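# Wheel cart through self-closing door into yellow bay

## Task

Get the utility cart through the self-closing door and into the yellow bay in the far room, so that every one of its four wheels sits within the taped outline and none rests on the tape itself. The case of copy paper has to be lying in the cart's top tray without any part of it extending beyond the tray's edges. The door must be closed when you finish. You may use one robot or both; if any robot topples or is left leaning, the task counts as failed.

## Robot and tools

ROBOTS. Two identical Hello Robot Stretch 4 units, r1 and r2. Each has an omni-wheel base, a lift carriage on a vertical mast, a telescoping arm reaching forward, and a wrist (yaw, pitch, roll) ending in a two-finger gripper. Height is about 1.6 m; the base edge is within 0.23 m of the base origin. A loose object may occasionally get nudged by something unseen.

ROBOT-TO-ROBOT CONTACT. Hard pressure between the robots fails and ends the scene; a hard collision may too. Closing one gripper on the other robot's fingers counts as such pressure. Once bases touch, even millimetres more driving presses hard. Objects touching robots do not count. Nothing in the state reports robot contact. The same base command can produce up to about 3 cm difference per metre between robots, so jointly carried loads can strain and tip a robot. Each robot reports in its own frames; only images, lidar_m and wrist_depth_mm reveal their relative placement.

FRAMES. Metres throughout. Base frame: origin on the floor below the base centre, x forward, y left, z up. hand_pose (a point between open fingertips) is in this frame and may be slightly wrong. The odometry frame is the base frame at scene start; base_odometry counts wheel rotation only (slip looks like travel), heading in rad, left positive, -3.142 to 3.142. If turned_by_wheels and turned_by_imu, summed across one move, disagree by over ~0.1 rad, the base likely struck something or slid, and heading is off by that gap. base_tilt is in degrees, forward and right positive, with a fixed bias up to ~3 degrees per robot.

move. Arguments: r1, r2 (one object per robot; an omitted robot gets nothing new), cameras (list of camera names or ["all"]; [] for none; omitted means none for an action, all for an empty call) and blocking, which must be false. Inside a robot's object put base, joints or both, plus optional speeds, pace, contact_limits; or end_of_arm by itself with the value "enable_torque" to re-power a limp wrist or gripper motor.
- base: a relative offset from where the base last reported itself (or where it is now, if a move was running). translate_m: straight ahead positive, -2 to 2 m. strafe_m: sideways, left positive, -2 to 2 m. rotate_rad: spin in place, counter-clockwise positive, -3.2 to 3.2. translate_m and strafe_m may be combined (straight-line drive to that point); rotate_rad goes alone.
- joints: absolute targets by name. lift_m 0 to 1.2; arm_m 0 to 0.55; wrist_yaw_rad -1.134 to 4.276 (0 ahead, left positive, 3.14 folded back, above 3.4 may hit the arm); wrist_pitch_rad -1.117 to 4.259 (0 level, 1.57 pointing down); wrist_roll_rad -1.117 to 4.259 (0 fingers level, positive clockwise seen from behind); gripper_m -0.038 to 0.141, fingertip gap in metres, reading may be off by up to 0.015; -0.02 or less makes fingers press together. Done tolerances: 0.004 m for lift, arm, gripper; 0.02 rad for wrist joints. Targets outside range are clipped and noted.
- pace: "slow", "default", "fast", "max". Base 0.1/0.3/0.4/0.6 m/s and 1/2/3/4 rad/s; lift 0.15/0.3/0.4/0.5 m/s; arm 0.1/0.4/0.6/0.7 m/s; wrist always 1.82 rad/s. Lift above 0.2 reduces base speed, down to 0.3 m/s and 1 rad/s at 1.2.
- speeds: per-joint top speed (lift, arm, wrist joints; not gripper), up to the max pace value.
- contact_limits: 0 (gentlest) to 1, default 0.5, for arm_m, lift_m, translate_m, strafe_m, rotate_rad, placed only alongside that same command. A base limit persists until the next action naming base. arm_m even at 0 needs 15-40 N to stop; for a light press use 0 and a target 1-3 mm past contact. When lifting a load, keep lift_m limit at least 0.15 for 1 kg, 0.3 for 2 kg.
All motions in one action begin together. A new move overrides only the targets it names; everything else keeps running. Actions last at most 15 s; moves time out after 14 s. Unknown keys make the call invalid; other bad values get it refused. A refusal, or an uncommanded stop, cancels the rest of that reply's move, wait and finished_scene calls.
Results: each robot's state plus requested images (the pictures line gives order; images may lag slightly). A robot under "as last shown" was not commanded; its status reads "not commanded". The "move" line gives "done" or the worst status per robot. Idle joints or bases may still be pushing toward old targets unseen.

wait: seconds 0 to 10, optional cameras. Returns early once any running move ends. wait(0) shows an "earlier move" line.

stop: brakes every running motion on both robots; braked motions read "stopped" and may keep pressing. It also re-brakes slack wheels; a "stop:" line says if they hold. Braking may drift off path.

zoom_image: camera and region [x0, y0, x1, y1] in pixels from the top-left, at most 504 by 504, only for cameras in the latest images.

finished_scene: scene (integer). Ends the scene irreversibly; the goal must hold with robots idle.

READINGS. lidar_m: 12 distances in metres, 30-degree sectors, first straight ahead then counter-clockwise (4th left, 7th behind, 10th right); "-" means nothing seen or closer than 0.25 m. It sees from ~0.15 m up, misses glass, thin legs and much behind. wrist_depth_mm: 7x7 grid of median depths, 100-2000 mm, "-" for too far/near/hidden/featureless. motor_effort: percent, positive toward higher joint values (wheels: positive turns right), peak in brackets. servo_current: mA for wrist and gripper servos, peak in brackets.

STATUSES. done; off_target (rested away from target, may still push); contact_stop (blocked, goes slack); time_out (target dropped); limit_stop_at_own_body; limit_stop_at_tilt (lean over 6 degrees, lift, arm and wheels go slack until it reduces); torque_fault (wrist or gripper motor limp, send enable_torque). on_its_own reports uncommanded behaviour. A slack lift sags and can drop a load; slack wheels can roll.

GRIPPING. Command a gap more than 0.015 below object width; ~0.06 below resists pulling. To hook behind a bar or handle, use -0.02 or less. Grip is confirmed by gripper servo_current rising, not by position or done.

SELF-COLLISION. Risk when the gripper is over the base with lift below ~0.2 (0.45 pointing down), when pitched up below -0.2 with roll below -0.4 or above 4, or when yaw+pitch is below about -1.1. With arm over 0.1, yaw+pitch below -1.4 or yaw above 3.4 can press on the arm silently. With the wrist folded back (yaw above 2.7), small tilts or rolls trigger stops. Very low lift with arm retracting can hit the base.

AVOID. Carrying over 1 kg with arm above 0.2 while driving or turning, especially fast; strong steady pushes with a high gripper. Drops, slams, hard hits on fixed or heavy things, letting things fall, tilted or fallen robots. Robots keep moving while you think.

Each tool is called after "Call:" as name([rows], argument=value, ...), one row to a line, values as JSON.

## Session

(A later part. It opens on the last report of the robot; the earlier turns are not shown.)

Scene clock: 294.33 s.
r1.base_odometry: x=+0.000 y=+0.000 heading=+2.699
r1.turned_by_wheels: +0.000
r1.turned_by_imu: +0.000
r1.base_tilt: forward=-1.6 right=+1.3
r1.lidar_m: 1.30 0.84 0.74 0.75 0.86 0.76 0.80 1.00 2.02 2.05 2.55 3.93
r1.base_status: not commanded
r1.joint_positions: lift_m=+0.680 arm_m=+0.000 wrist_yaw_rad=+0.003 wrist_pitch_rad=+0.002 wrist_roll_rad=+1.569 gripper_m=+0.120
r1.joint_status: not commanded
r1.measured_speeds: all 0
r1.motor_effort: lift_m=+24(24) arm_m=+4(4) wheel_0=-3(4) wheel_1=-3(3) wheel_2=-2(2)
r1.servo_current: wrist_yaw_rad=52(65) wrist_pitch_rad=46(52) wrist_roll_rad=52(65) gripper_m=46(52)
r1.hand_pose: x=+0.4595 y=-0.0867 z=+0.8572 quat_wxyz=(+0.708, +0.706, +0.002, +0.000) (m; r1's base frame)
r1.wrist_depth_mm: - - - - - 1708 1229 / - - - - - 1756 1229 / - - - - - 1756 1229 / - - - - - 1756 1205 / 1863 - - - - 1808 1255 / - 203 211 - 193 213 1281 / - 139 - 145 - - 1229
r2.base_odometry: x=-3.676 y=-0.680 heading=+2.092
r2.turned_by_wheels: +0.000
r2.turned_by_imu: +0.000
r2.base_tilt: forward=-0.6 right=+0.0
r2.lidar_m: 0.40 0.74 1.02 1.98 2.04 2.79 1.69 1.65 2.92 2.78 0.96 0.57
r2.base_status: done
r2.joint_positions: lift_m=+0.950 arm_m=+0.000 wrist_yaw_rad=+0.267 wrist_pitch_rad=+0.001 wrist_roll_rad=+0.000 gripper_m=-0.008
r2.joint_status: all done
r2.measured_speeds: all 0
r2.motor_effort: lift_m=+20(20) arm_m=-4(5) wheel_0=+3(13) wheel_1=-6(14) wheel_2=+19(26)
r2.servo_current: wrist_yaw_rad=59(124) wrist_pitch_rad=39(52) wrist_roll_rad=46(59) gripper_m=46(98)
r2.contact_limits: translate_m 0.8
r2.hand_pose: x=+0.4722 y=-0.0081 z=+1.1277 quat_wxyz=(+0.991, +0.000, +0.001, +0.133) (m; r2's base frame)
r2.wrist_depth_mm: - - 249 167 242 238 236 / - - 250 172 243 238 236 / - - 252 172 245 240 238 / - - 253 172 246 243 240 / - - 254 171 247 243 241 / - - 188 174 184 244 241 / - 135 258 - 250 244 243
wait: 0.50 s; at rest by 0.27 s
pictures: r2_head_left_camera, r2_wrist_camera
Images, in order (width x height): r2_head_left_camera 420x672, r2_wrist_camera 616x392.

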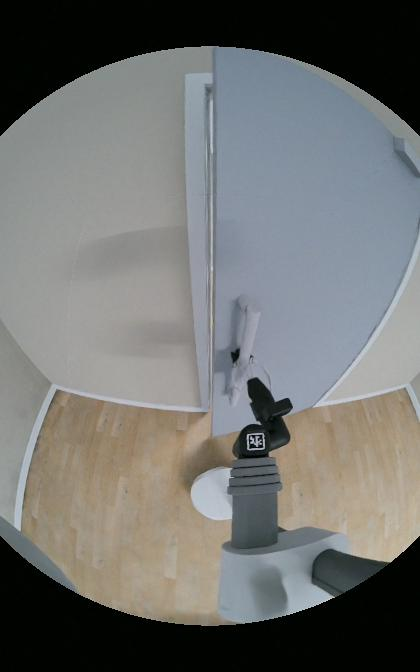

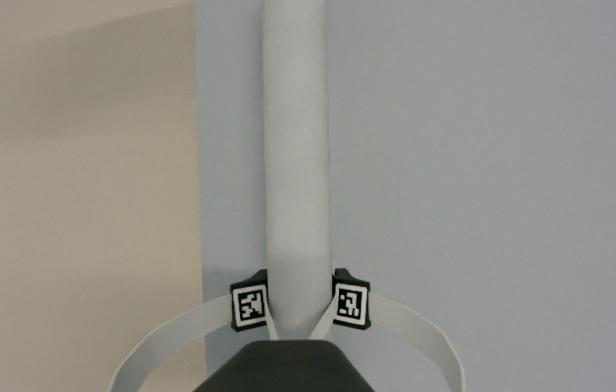

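Perfect this time. Next step.

Call:
move(blocking=false, r2={"base":{"translate_m":-0.169,"strafe_m":-0.291},"joints":{"wrist_yaw_rad":0.72},"speeds":{"wrist_yaw_rad":0.085},"pace":"slow","contact_limits":{"translate_m":0.8}})

Call:
wait(seconds=7)

Call:
wait(seconds=2)

Call:
wait(seconds=0.3, cameras=["r2_wrist_camera","r2_head_left_camera"])

Scene clock: 299.13 s.
move: r2 moving
r1: as last shown
r1.lidar_m: 1.26 0.83 0.74 0.76 0.86 0.75 0.77 1.00 2.03 2.06 2.58 3.91
r1.motor_effort: lift_m=+24(24) arm_m=+4(4) wheel_0=-4(4) wheel_1=-3(3) wheel_2=-2(2)
r1.servo_current: wrist_yaw_rad=52(59) wrist_pitch_rad=46(46) wrist_roll_rad=59(78) gripper_m=46(46)
r1.wrist_depth_mm: - - - - - 1708 1205 / - - - - - 1661 1229 / - - - - - 1708 1229 / - - - - - 1808 1255 / 1863 - - - - 1756 1229 / - 203 1921 - 192 214 1255 / - 138 - 145 - - 1205
r2.base_odometry: x=-3.664 y=-0.680 heading=+2.093
r2.turned_by_wheels: +0.001
r2.turned_by_imu: +0.002
r2.base_tilt: forward=-0.7 right=+0.1
r2.lidar_m: 0.41 0.76 1.01 1.99 2.07 2.78 1.66 1.64 2.88 2.76 0.98 0.54
r2.base_status: translate_m moving; strafe_m moving
r2.joint_positions: lift_m=+0.950 arm_m=+0.000 wrist_yaw_rad=+0.303 wrist_pitch_rad=+0.001 wrist_roll_rad=+0.000 gripper_m=-0.008
r2.joint_status: wrist_yaw_rad moving
r2.measured_speeds: translate_m=-0.025 strafe_m=-0.042 rotate_rad=-0.001 lift_m=+0.000 arm_m=+0.000 wrist_yaw_rad=+0.087 wrist_pitch_rad=+0.000 wrist_roll_rad=+0.000
r2.motor_effort: lift_m=+20(20) arm_m=-4(4) wheel_0=+7(8) wheel_1=-11(12) wheel_2=+19(21)
r2.servo_current: wrist_yaw_rad=52(59) wrist_pitch_rad=39(46) wrist_roll_rad=46(59) gripper_m=52(52)
r2.contact_limits: translate_m 0.8
r2.hand_pose: x=+0.4723 y=+0.0026 z=+1.1277 quat_wxyz=(+0.989, +0.000, +0.001, +0.151) (m; r2's base frame)
r2.wrist_depth_mm: - - 250 166 240 235 231 / - - 252 171 242 236 233 / - - 254 171 244 238 234 / - - 254 172 244 239 236 / - - 257 172 247 241 236 / - - 187 173 184 241 237 / - 124 - - 248 241 239
pictures: none

Scene clock: 304.33 s.
earlier move: r2 done
r1.base_odometry: x=+0.000 y=+0.000 heading=+2.699
r1.turned_by_wheels: +0.000
r1.turned_by_imu: +0.000
r1.base_tilt: forward=-1.6 right=+1.3
r1.lidar_m: 1.28 0.82 0.74 0.77 0.87 0.75 0.78 0.99 2.01 2.06 2.56 3.92
r1.base_status: not commanded
r1.joint_positions: lift_m=+0.680 arm_m=+0.000 wrist_yaw_rad=+0.003 wrist_pitch_rad=+0.002 wrist_roll_rad=+1.569 gripper_m=+0.120
r1.joint_status: not commanded
r1.measured_speeds: all 0
r1.motor_effort: lift_m=+24(24) arm_m=+4(4) wheel_0=-3(4) wheel_1=-3(3) wheel_2=-2(2)
r1.servo_current: wrist_yaw_rad=59(85) wrist_pitch_rad=39(52) wrist_roll_rad=46(78) gripper_m=46(52)
r1.hand_pose: x=+0.4595 y=-0.0867 z=+0.8572 quat_wxyz=(+0.708, +0.706, +0.002, +0.000) (m; r1's base frame)
r1.wrist_depth_mm: - - - - - 1708 1182 / - - - - - 1708 1205 / - - - - - 1756 1205 / - - - - - 1756 1255 / 1863 - - - - 1756 1255 / - 211 1983 - 198 213 1255 / - 139 - 144 - - 1229
r2.base_odometry: x=-3.340 y=-0.681 heading=+2.093
r2.turned_by_wheels: +0.000
r2.turned_by_imu: +0.396
r2.base_tilt: forward=-0.7 right=+0.1
r2.lidar_m: 0.38 0.50 1.90 2.28 2.87 1.62 1.74 2.71 2.48 1.21 0.62 0.47
r2.base_status: done
r2.joint_positions: lift_m=+0.950 arm_m=+0.000 wrist_yaw_rad=+0.705 wrist_pitch_rad=+0.001 wrist_roll_rad=+0.000 gripper_m=-0.008
r2.joint_status: all done
r2.measured_speeds: all 0
r2.motor_effort: lift_m=+20(20) arm_m=-4(5) wheel_0=+1(25) wheel_1=-3(13) wheel_2=+15(28)
r2.servo_current: wrist_yaw_rad=91(163) wrist_pitch_rad=39(52) wrist_roll_rad=52(65) gripper_m=52(59)
r2.contact_limits: translate_m 0.8
r2.hand_pose: x=+0.4472 y=+0.1204 z=+1.1277 quat_wxyz=(+0.938, +0.000, +0.000, +0.345) (m; r2's base frame)
r2.wrist_depth_mm: - - - 166 214 181 - / - - - 167 220 183 - / - - - 167 222 189 164 / - - - 169 224 186 165 / - - - 169 225 187 166 / - - 186 172 183 187 166 / - - - - 220 179 -
wait: 5.20 of 7 s (r2 has come to rest)
pictures: none

Scene clock: 306.33 s.
r1.base_odometry: x=+0.000 y=+0.000 heading=+2.699
r1.turned_by_wheels: +0.000
r1.turned_by_imu: +0.000
r1.base_tilt: forward=-1.6 right=+1.3
r1.lidar_m: 1.30 0.85 0.71 0.76 0.86 0.77 0.79 1.00 2.03 2.05 2.56 3.91
r1.base_status: not commanded
r1.joint_positions: lift_m=+0.680 arm_m=+0.000 wrist_yaw_rad=+0.003 wrist_pitch_rad=+0.002 wrist_roll_rad=+1.569 gripper_m=+0.120
r1.joint_status: not commanded
r1.measured_speeds: all 0
r1.motor_effort: lift_m=+24(24) arm_m=+4(4) wheel_0=-4(4) wheel_1=-3(3) wheel_2=-2(2)
r1.servo_current: wrist_yaw_rad=39(85) wrist_pitch_rad=39(52) wrist_roll_rad=52(78) gripper_m=46(52)
r1.hand_pose: x=+0.4595 y=-0.0867 z=+0.8572 quat_wxyz=(+0.708, +0.706, +0.002, +0.000) (m; r1's base frame)
r1.wrist_depth_mm: - - - - - 1708 1205 / - - - - - 1756 1205 / - - - - - 1808 1205 / - - - - - 1756 1229 / 1983 - - - - 1808 1229 / - 210 1921 - 197 213 1229 / - 139 - 144 - - 1229
r2.base_odometry: x=-3.340 y=-0.681 heading=+2.093
r2.turned_by_wheels: +0.000
r2.turned_by_imu: +0.000
r2.base_tilt: forward=-0.6 right=+0.1
r2.lidar_m: 0.38 0.50 1.90 2.29 2.86 1.64 1.71 2.70 2.50 1.16 0.62 0.46
r2.base_status: done
r2.joint_positions: lift_m=+0.950 arm_m=+0.000 wrist_yaw_rad=+0.705 wrist_pitch_rad=+0.001 wrist_roll_rad=+0.000 gripper_m=-0.008
r2.joint_status: all done
r2.measured_speeds: all 0
r2.motor_effort: lift_m=+20(20) arm_m=-4(5) wheel_0=+1(25) wheel_1=-2(13) wheel_2=+14(28)
r2.servo_current: wrist_yaw_rad=85(163) wrist_pitch_rad=46(52) wrist_roll_rad=39(65) gripper_m=52(59)
r2.contact_limits: translate_m 0.8
r2.hand_pose: x=+0.4472 y=+0.1204 z=+1.1277 quat_wxyz=(+0.938, +0.000, +0.000, +0.345) (m; r2's base frame)
r2.wrist_depth_mm: - - - 167 214 181 - / - - - 167 220 182 - / - - - 168 222 189 163 / - - - 168 225 186 165 / - - - 170 225 187 165 / - - 186 171 182 187 167 / - - - - 220 179 -
wait: 2.00 s; at rest by 0.27 s
pictures: none

Scene clock: 306.63 s.
r1.base_odometry: x=+0.000 y=+0.000 heading=+2.699
r1.turned_by_wheels: +0.000
r1.turned_by_imu: +0.000
r1.base_tilt: forward=-1.6 right=+1.3
r1.lidar_m: 1.27 0.84 0.74 0.77 0.83 0.77 0.78 1.01 2.02 2.05 2.58 3.91
r1.base_status: not commanded
r1.joint_positions: lift_m=+0.680 arm_m=+0.000 wrist_yaw_rad=+0.003 wrist_pitch_rad=+0.002 wrist_roll_rad=+1.569 gripper_m=+0.120
r1.joint_status: not commanded
r1.measured_speeds: all 0
r1.motor_effort: lift_m=+24(24) arm_m=+4(4) wheel_0=-4(4) wheel_1=-3(3) wheel_2=-2(2)
r1.servo_current: wrist_yaw_rad=52(85) wrist_pitch_rad=39(52) wrist_roll_rad=52(78) gripper_m=39(52)
r1.hand_pose: x=+0.4595 y=-0.0867 z=+0.8572 quat_wxyz=(+0.708, +0.706, +0.002, +0.000) (m; r1's base frame)
r1.wrist_depth_mm: - - - - - 1708 1160 / - - - - - 1756 1205 / - - - - - 1661 1205 / - - - - - 1808 1255 / 1921 - - - - 1756 1255 / - 211 1983 - 198 213 1255 / - 139 - 144 - - 1205
r2.base_odometry: x=-3.340 y=-0.681 heading=+2.093
r2.turned_by_wheels: +0.000
r2.turned_by_imu: +0.000
r2.base_tilt: forward=-0.6 right=+0.0
r2.lidar_m: 0.41 0.49 1.91 2.29 2.87 1.62 1.75 2.73 2.48 1.15 0.62 0.46
r2.base_status: done
r2.joint_positions: lift_m=+0.950 arm_m=+0.000 wrist_yaw_rad=+0.705 wrist_pitch_rad=+0.001 wrist_roll_rad=+0.000 gripper_m=-0.008
r2.joint_status: all done
r2.measured_speeds: all 0
r2.motor_effort: lift_m=+20(20) arm_m=-4(5) wheel_0=+1(25) wheel_1=-3(13) wheel_2=+14(28)
r2.servo_current: wrist_yaw_rad=91(163) wrist_pitch_rad=39(52) wrist_roll_rad=33(65) gripper_m=52(59)
r2.contact_limits: translate_m 0.8
r2.hand_pose: x=+0.4472 y=+0.1204 z=+1.1277 quat_wxyz=(+0.938, +0.000, +0.000, +0.345) (m; r2's base frame)
r2.wrist_depth_mm: - - - 166 214 180 - / - - - 167 220 183 - / - - - 168 222 189 164 / - - - 168 224 185 165 / - - - 170 225 186 166 / - - 187 172 183 187 167 / - - - - 222 179 -
wait: 0.30 s; at rest by 0.27 s
pictures: r2_head_left_camera, r2_wrist_camera
Images, in order (width x height): r2_head_left_camera 420x672, r2_wrist_camera 616x392.

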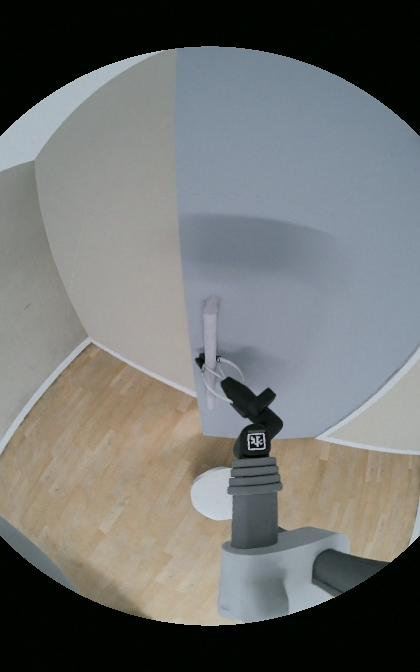

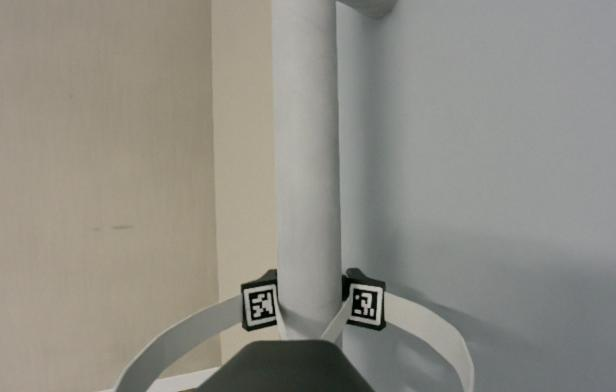

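Call:
move(blocking=false, r2={"base":{"translate_m":-0.11,"strafe_m":-0.03},"joints":{"wrist_yaw_rad":0.45,"gripper_m":-0.003},"speeds":{"wrist_yaw_rad":0.18},"pace":"slow","contact_limits":{"translate_m":0.8}})

Call:
wait(seconds=4)

Call:
wait(seconds=0.5, cameras=["r2_wrist_camera","r2_head_left_camera"])

Scene clock: 316.57 s.
move: r2 moving
r1: as last shown
r1.lidar_m: 1.30 0.86 0.74 0.75 0.86 0.75 0.78 0.97 2.02 2.06 2.57 3.92
r1.servo_current: wrist_yaw_rad=46(65) wrist_pitch_rad=39(46) wrist_roll_rad=46(65) gripper_m=46(46)
r1.wrist_depth_mm: - - - - - 1661 1182 / - - - - - 1708 1182 / - - - - - 1756 1205 / - - - - - 1756 1205 / 1863 - - - - 1756 1281 / - 211 1921 - 198 214 1255 / - 139 - 145 - - 1205
r2.base_odometry: x=-3.331 y=-0.690 heading=+2.093
r2.turned_by_wheels: +0.001
r2.turned_by_imu: +0.001
r2.base_tilt: forward=-0.6 right=+0.0
r2.lidar_m: 0.39 0.50 1.95 2.30 2.90 1.61 1.75 2.70 2.47 1.16 0.64 0.47
r2.base_status: translate_m moving; strafe_m moving
r2.joint_positions: lift_m=+0.950 arm_m=+0.000 wrist_yaw_rad=+0.659 wrist_pitch_rad=+0.001 wrist_roll_rad=+0.000 gripper_m=-0.003
r2.joint_status: wrist_yaw_rad moving; gripper_m moving
r2.measured_speeds: translate_m=-0.048 strafe_m=-0.013 rotate_rad=+0.005 lift_m=+0.000 arm_m=+0.000 wrist_yaw_rad=-0.095 wrist_pitch_rad=+0.000 wrist_roll_rad=+0.000
r2.motor_effort: lift_m=+20(20) arm_m=-4(4) wheel_0=-1(8) wheel_1=-14(14) wheel_2=+21(21)
r2.servo_current: wrist_yaw_rad=111(111) wrist_pitch_rad=33(39) wrist_roll_rad=52(59) gripper_m=46(59)
r2.contact_limits: translate_m 0.8
r2.hand_pose: x=+0.4525 y=+0.1074 z=+1.1277 quat_wxyz=(+0.946, +0.000, +0.000, +0.323) (m; r2's base frame)
r2.wrist_depth_mm: - - - 172 217 182 - / - - - 174 220 183 - / - - - 173 221 189 165 / - - - 174 224 186 166 / - - - 174 224 187 167 / - - 188 175 183 188 167 / - 124 - - 221 180 -
pictures: none

Scene clock: 318.57 s.
earlier move: r2 off_target
r1.base_odometry: x=+0.000 y=+0.000 heading=+2.699
r1.turned_by_wheels: +0.000
r1.turned_by_imu: +0.000
r1.base_tilt: forward=-1.6 right=+1.3
r1.lidar_m: 1.31 0.81 0.75 0.77 0.86 0.77 0.78 0.97 2.02 2.05 2.55 3.90
r1.base_status: not commanded
r1.joint_positions: lift_m=+0.680 arm_m=+0.000 wrist_yaw_rad=+0.003 wrist_pitch_rad=+0.002 wrist_roll_rad=+1.569 gripper_m=+0.120
r1.joint_status: not commanded
r1.measured_speeds: all 0
r1.motor_effort: lift_m=+24(24) arm_m=+4(4) wheel_0=-3(4) wheel_1=-3(3) wheel_2=-2(2)
r1.servo_current: wrist_yaw_rad=39(65) wrist_pitch_rad=46(52) wrist_roll_rad=39(65) gripper_m=52(52)
r1.hand_pose: x=+0.4595 y=-0.0867 z=+0.8572 quat_wxyz=(+0.708, +0.706, +0.002, +0.000) (m; r1's base frame)
r1.wrist_depth_mm: - - - - - 1708 1205 / - - - - - 1708 1205 / - - - - - 1756 1255 / - - - - - 1756 1229 / 1863 - - - - 1808 1229 / - 213 - - 212 213 1205 / - 139 - 145 - - 1255
r2.base_odometry: x=-3.260 y=-0.761 heading=+2.094
r2.turned_by_wheels: +0.001
r2.turned_by_imu: +0.150
r2.base_tilt: forward=-0.6 right=+0.0
r2.lidar_m: 0.41 1.10 2.31 2.43 3.41 1.58 3.47 2.53 2.44 1.03 0.59 0.48
r2.base_status: done
r2.joint_positions: lift_m=+0.950 arm_m=+0.000 wrist_yaw_rad=+0.484 wrist_pitch_rad=+0.001 wrist_roll_rad=+0.000 gripper_m=-0.003
r2.joint_status: wrist_yaw_rad off_target (ended at +0.485, target +0.450); the others done
r2.measured_speeds: translate_m=+0.000 strafe_m=+0.000 rotate_rad=+0.000 lift_m=+0.000 arm_m=+0.000 wrist_yaw_rad=-0.005 wrist_pitch_rad=+0.000 wrist_roll_rad=+0.000
r2.on_its_own: wrist_yaw_rad is at rest, and its servo_current (247 mA) is outside its rest range (0 to 104 mA)
r2.motor_effort: lift_m=+20(20) arm_m=-5(6) wheel_0=+8(13) wheel_1=-3(14) wheel_2=+15(30)
r2.servo_current: wrist_yaw_rad=247(488) wrist_pitch_rad=39(46) wrist_roll_rad=46(59) gripper_m=52(59)
r2.contact_limits: translate_m 0.8
r2.hand_pose: x=+0.4670 y=+0.0568 z=+1.1277 quat_wxyz=(+0.971, +0.000, +0.001, +0.240) (m; r2's base frame)
r2.wrist_depth_mm: - - - 172 216 185 - / - - - 181 219 186 168 / - - - 174 221 191 169 / - - - 175 222 193 171 / - - - 175 224 190 171 / - - 190 178 183 190 171 / - - - - 220 179 -
wait: 2.00 of 4 s (r2 has come to rest)
pictures: none

Scene clock: 319.07 s.
r1.base_odometry: x=+0.000 y=+0.000 heading=+2.699
r1.turned_by_wheels: +0.000
r1.turned_by_imu: +0.000
r1.base_tilt: forward=-1.6 right=+1.3
r1.lidar_m: 1.30 0.84 0.75 0.78 0.85 0.76 0.77 0.98 2.02 2.06 2.55 3.92
r1.base_status: not commanded
r1.joint_positions: lift_m=+0.680 arm_m=+0.000 wrist_yaw_rad=+0.003 wrist_pitch_rad=+0.002 wrist_roll_rad=+1.569 gripper_m=+0.120
r1.joint_status: not commanded
r1.measured_speeds: all 0
r1.motor_effort: lift_m=+24(24) arm_m=+4(4) wheel_0=-3(4) wheel_1=-3(3) wheel_2=-2(2)
r1.servo_current: wrist_yaw_rad=46(65) wrist_pitch_rad=46(52) wrist_roll_rad=46(65) gripper_m=39(52)
r1.hand_pose: x=+0.4595 y=-0.0867 z=+0.8572 quat_wxyz=(+0.708, +0.706, +0.002, +0.000) (m; r1's base frame)
r1.wrist_depth_mm: - - - - - 1661 1205 / - - - - - 1756 1229 / - - - - - 1756 1229 / - - - - - 1756 1229 / 1863 - - - - 1808 1255 / - 213 - - 213 213 1229 / - 138 - 145 - - 1255
r2.base_odometry: x=-3.260 y=-0.761 heading=+2.094
r2.turned_by_wheels: +0.000
r2.turned_by_imu: +0.000
r2.base_tilt: forward=-0.6 right=+0.0
r2.lidar_m: 0.40 1.10 2.30 2.42 3.38 1.58 3.44 2.52 2.45 1.05 0.58 0.46
r2.base_status: done
r2.joint_positions: lift_m=+0.950 arm_m=+0.000 wrist_yaw_rad=+0.484 wrist_pitch_rad=+0.001 wrist_roll_rad=+0.000 gripper_m=-0.003
r2.joint_status: wrist_yaw_rad off_target (ended at +0.485, target +0.450); the others done
r2.measured_speeds: all 0
r2.on_its_own: wrist_yaw_rad is at rest, and its servo_current (241 mA) is outside its rest range (0 to 104 mA)
r2.motor_effort: lift_m=+20(20) arm_m=-5(6) wheel_0=+8(13) wheel_1=-3(14) wheel_2=+15(30)
r2.servo_current: wrist_yaw_rad=241(488) wrist_pitch_rad=39(46) wrist_roll_rad=39(59) gripper_m=52(59)
r2.contact_limits: translate_m 0.8
r2.hand_pose: x=+0.4670 y=+0.0567 z=+1.1277 quat_wxyz=(+0.971, +0.000, +0.001, +0.240) (m; r2's base frame)
r2.wrist_depth_mm: - - - 172 217 185 - / - - - 180 219 186 168 / - - - 174 220 191 169 / - - - 175 223 189 170 / - - - 175 224 190 171 / - - 190 178 183 191 172 / - - - - 220 180 -
wait: 0.50 s; at rest by 0.27 s
pictures: r2_head_left_camera, r2_wrist_camera
Images, in order (width x height): r2_head_left_camera 420x672, r2_wrist_camera 616x392.

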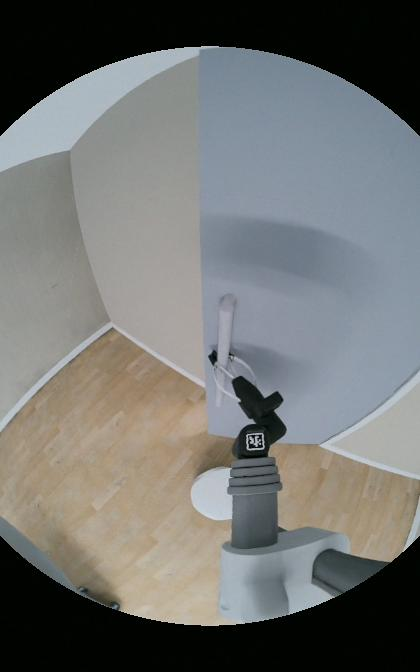

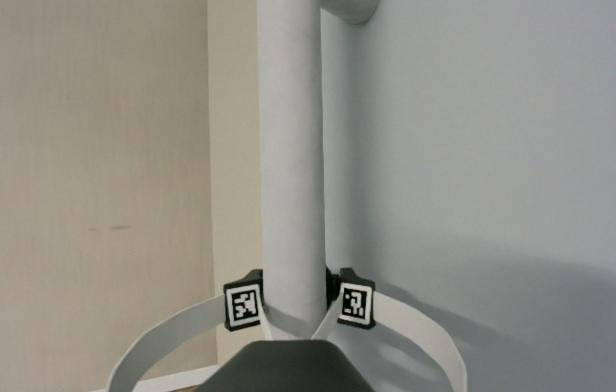

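Call:
move(blocking=false, r2={"base":{"translate_m":-0.14,"strafe_m":-0.11},"joints":{"wrist_yaw_rad":0.47},"pace":"slow","contact_limits":{"translate_m":0.8}})

Call:
wait(seconds=4)

Call:
wait(seconds=0.5, cameras=["r2_wrist_camera","r2_head_left_camera"])

Scene clock: 325.17 s.
move: r2 moving
r1: as last shown
r1.lidar_m: 1.27 0.85 0.75 0.74 0.86 0.77 0.78 0.97 1.98 2.03 2.55 3.94
r1.motor_effort: lift_m=+24(24) arm_m=+4(4) wheel_0=-4(4) wheel_1=-3(3) wheel_2=-2(2)
r1.servo_current: wrist_yaw_rad=39(52) wrist_pitch_rad=39(59) wrist_roll_rad=59(59) gripper_m=39(46)
r1.wrist_depth_mm: - - - - - 1708 1182 / - - - - - 1756 1205 / - - - - - 1708 1255 / - - - - - 1808 1229 / 1863 - - - - 1756 1229 / - 217 - - 211 214 1229 / - 139 - 144 - - 1281
r2.base_odometry: x=-3.247 y=-0.766 heading=+2.096
r2.turned_by_wheels: +0.002
r2.turned_by_imu: +0.015
r2.base_tilt: forward=-0.6 right=+0.0
r2.lidar_m: 0.41 1.12 2.30 2.46 3.47 1.53 3.38 2.51 2.42 1.04 0.56 0.47
r2.base_status: translate_m moving; strafe_m moving
r2.joint_positions: lift_m=+0.950 arm_m=+0.000 wrist_yaw_rad=+0.484 wrist_pitch_rad=+0.001 wrist_roll_rad=+0.000 gripper_m=-0.003
r2.joint_status: all done
r2.measured_speeds: translate_m=-0.036 strafe_m=-0.036 rotate_rad=+0.008 lift_m=+0.000 arm_m=+0.000 wrist_yaw_rad=+0.000 wrist_pitch_rad=+0.000 wrist_roll_rad=+0.000
r2.motor_effort: lift_m=+20(20) arm_m=-5(6) wheel_0=+17(17) wheel_1=-11(13) wheel_2=+22(25)
r2.servo_current: wrist_yaw_rad=91(280) wrist_pitch_rad=46(46) wrist_roll_rad=46(46) gripper_m=46(59)
r2.contact_limits: translate_m 0.8
r2.hand_pose: x=+0.4670 y=+0.0567 z=+1.1277 quat_wxyz=(+0.971, +0.000, +0.001, +0.240) (m; r2's base frame)
r2.wrist_depth_mm: - - - 174 216 183 - / - - - 241 217 185 166 / - - - 175 220 190 167 / - - - 176 221 187 168 / - - - 176 223 188 169 / - - 187 176 183 189 170 / - - - - 220 181 -
pictures: none

Scene clock: 328.10 s.
earlier move: r2 done
r1.base_odometry: x=+0.000 y=+0.000 heading=+2.699
r1.turned_by_wheels: +0.000
r1.turned_by_imu: +0.000
r1.base_tilt: forward=-1.6 right=+1.3
r1.lidar_m: 1.29 0.85 0.74 0.76 0.85 0.76 0.79 1.01 2.03 2.05 2.56 3.91
r1.base_status: not commanded
r1.joint_positions: lift_m=+0.680 arm_m=+0.000 wrist_yaw_rad=+0.003 wrist_pitch_rad=+0.002 wrist_roll_rad=+1.569 gripper_m=+0.120
r1.joint_status: not commanded
r1.measured_speeds: all 0
r1.motor_effort: lift_m=+24(24) arm_m=+4(4) wheel_0=-4(4) wheel_1=-3(3) wheel_2=-2(2)
r1.servo_current: wrist_yaw_rad=33(72) wrist_pitch_rad=39(59) wrist_roll_rad=52(65) gripper_m=39(46)
r1.hand_pose: x=+0.4595 y=-0.0867 z=+0.8572 quat_wxyz=(+0.708, +0.706, +0.002, +0.000) (m; r1's base frame)
r1.wrist_depth_mm: - - - - - 1661 1205 / - - - - - 1708 1229 / - - - - - 1756 1205 / - - - - - 1756 1229 / 1863 - - - - 1808 1205 / - 216 - - - 213 1255 / - 139 - 145 - - 1229
r2.base_odometry: x=-3.094 y=-0.826 heading=+2.095
r2.turned_by_wheels: -0.001
r2.turned_by_imu: +0.263
r2.base_tilt: forward=-0.6 right=+0.0
r2.lidar_m: 0.42 1.60 2.39 2.88 1.60 1.70 2.64 2.34 1.31 0.74 0.50 0.42
r2.base_status: done
r2.joint_positions: lift_m=+0.950 arm_m=+0.000 wrist_yaw_rad=+0.484 wrist_pitch_rad=+0.001 wrist_roll_rad=+0.000 gripper_m=-0.003
r2.joint_status: all done
r2.measured_speeds: all 0
r2.motor_effort: lift_m=+20(20) arm_m=-7(7) wheel_0=+3(20) wheel_1=-4(15) wheel_2=+14(29)
r2.servo_current: wrist_yaw_rad=78(280) wrist_pitch_rad=39(46) wrist_roll_rad=46(59) gripper_m=46(59)
r2.contact_limits: translate_m 0.8
r2.hand_pose: x=+0.4670 y=+0.0569 z=+1.1277 quat_wxyz=(+0.971, +0.000, +0.001, +0.240) (m; r2's base frame)
r2.wrist_depth_mm: - - - 174 214 178 - / - - - 181 217 175 155 / - - - 177 227 176 - / - - - 178 229 177 - / - - - 177 222 177 - / - - 190 181 184 178 - / - - - - 217 168 -
wait: 2.93 of 4 s (r2 has come to rest)
pictures: none

Scene clock: 328.60 s.
r1.base_odometry: x=+0.000 y=+0.000 heading=+2.699
r1.turned_by_wheels: +0.000
r1.turned_by_imu: +0.000
r1.base_tilt: forward=-1.6 right=+1.2
r1.lidar_m: 1.29 0.85 0.74 0.75 0.86 0.77 0.78 0.98 2.03 2.06 2.55 3.92
r1.base_status: not commanded
r1.joint_positions: lift_m=+0.680 arm_m=+0.000 wrist_yaw_rad=+0.003 wrist_pitch_rad=+0.002 wrist_roll_rad=+1.569 gripper_m=+0.120
r1.joint_status: not commanded
r1.measured_speeds: all 0
r1.motor_effort: lift_m=+24(24) arm_m=+4(4) wheel_0=-4(4) wheel_1=-3(3) wheel_2=-2(2)
r1.servo_current: wrist_yaw_rad=65(72) wrist_pitch_rad=46(59) wrist_roll_rad=39(65) gripper_m=46(46)
r1.hand_pose: x=+0.4595 y=-0.0867 z=+0.8572 quat_wxyz=(+0.708, +0.706, +0.002, +0.000) (m; r1's base frame)
r1.wrist_depth_mm: - - - - - 1708 1182 / - - - - - 1756 1205 / - - - - - 1708 1229 / - - - - - 1808 1255 / 1863 - - - - 1808 1229 / - 217 - - - 214 1255 / - 139 - 145 - - 1255
r2.base_odometry: x=-3.094 y=-0.826 heading=+2.095
r2.turned_by_wheels: +0.000
r2.turned_by_imu: +0.000
r2.base_tilt: forward=-0.6 right=+0.0
r2.lidar_m: 0.40 1.59 2.41 2.91 1.59 1.71 2.66 2.35 1.33 0.73 0.48 0.42
r2.base_status: done
r2.joint_positions: lift_m=+0.950 arm_m=+0.000 wrist_yaw_rad=+0.484 wrist_pitch_rad=+0.001 wrist_roll_rad=+0.000 gripper_m=-0.003
r2.joint_status: all done
r2.measured_speeds: all 0
r2.motor_effort: lift_m=+20(20) arm_m=-6(7) wheel_0=+4(20) wheel_1=-5(15) wheel_2=+15(29)
r2.servo_current: wrist_yaw_rad=85(280) wrist_pitch_rad=33(46) wrist_roll_rad=46(59) gripper_m=52(59)
r2.contact_limits: translate_m 0.8
r2.hand_pose: x=+0.4670 y=+0.0569 z=+1.1277 quat_wxyz=(+0.971, +0.000, +0.001, +0.240) (m; r2's base frame)
r2.wrist_depth_mm: - - - 175 215 177 - / - - - 182 216 175 155 / - - - 177 226 175 156 / - - - 178 229 176 - / - - - 177 222 177 - / - - 191 182 184 179 - / - - - - 216 168 -
wait: 0.50 s; at rest by 0.27 s
pictures: r2_head_left_camera, r2_wrist_camera
Images, in order (width x height): r2_head_left_camera 420x672, r2_wrist_camera 616x392.

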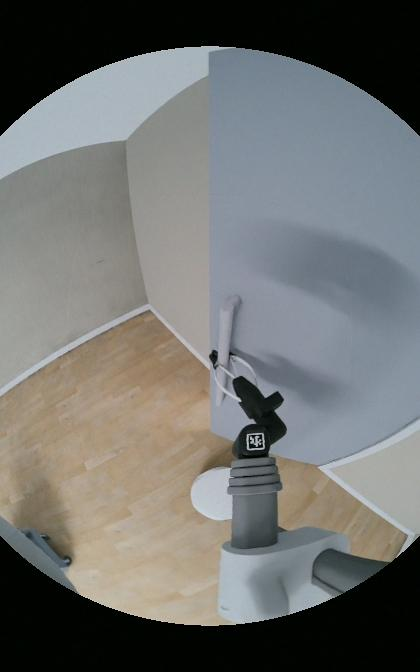

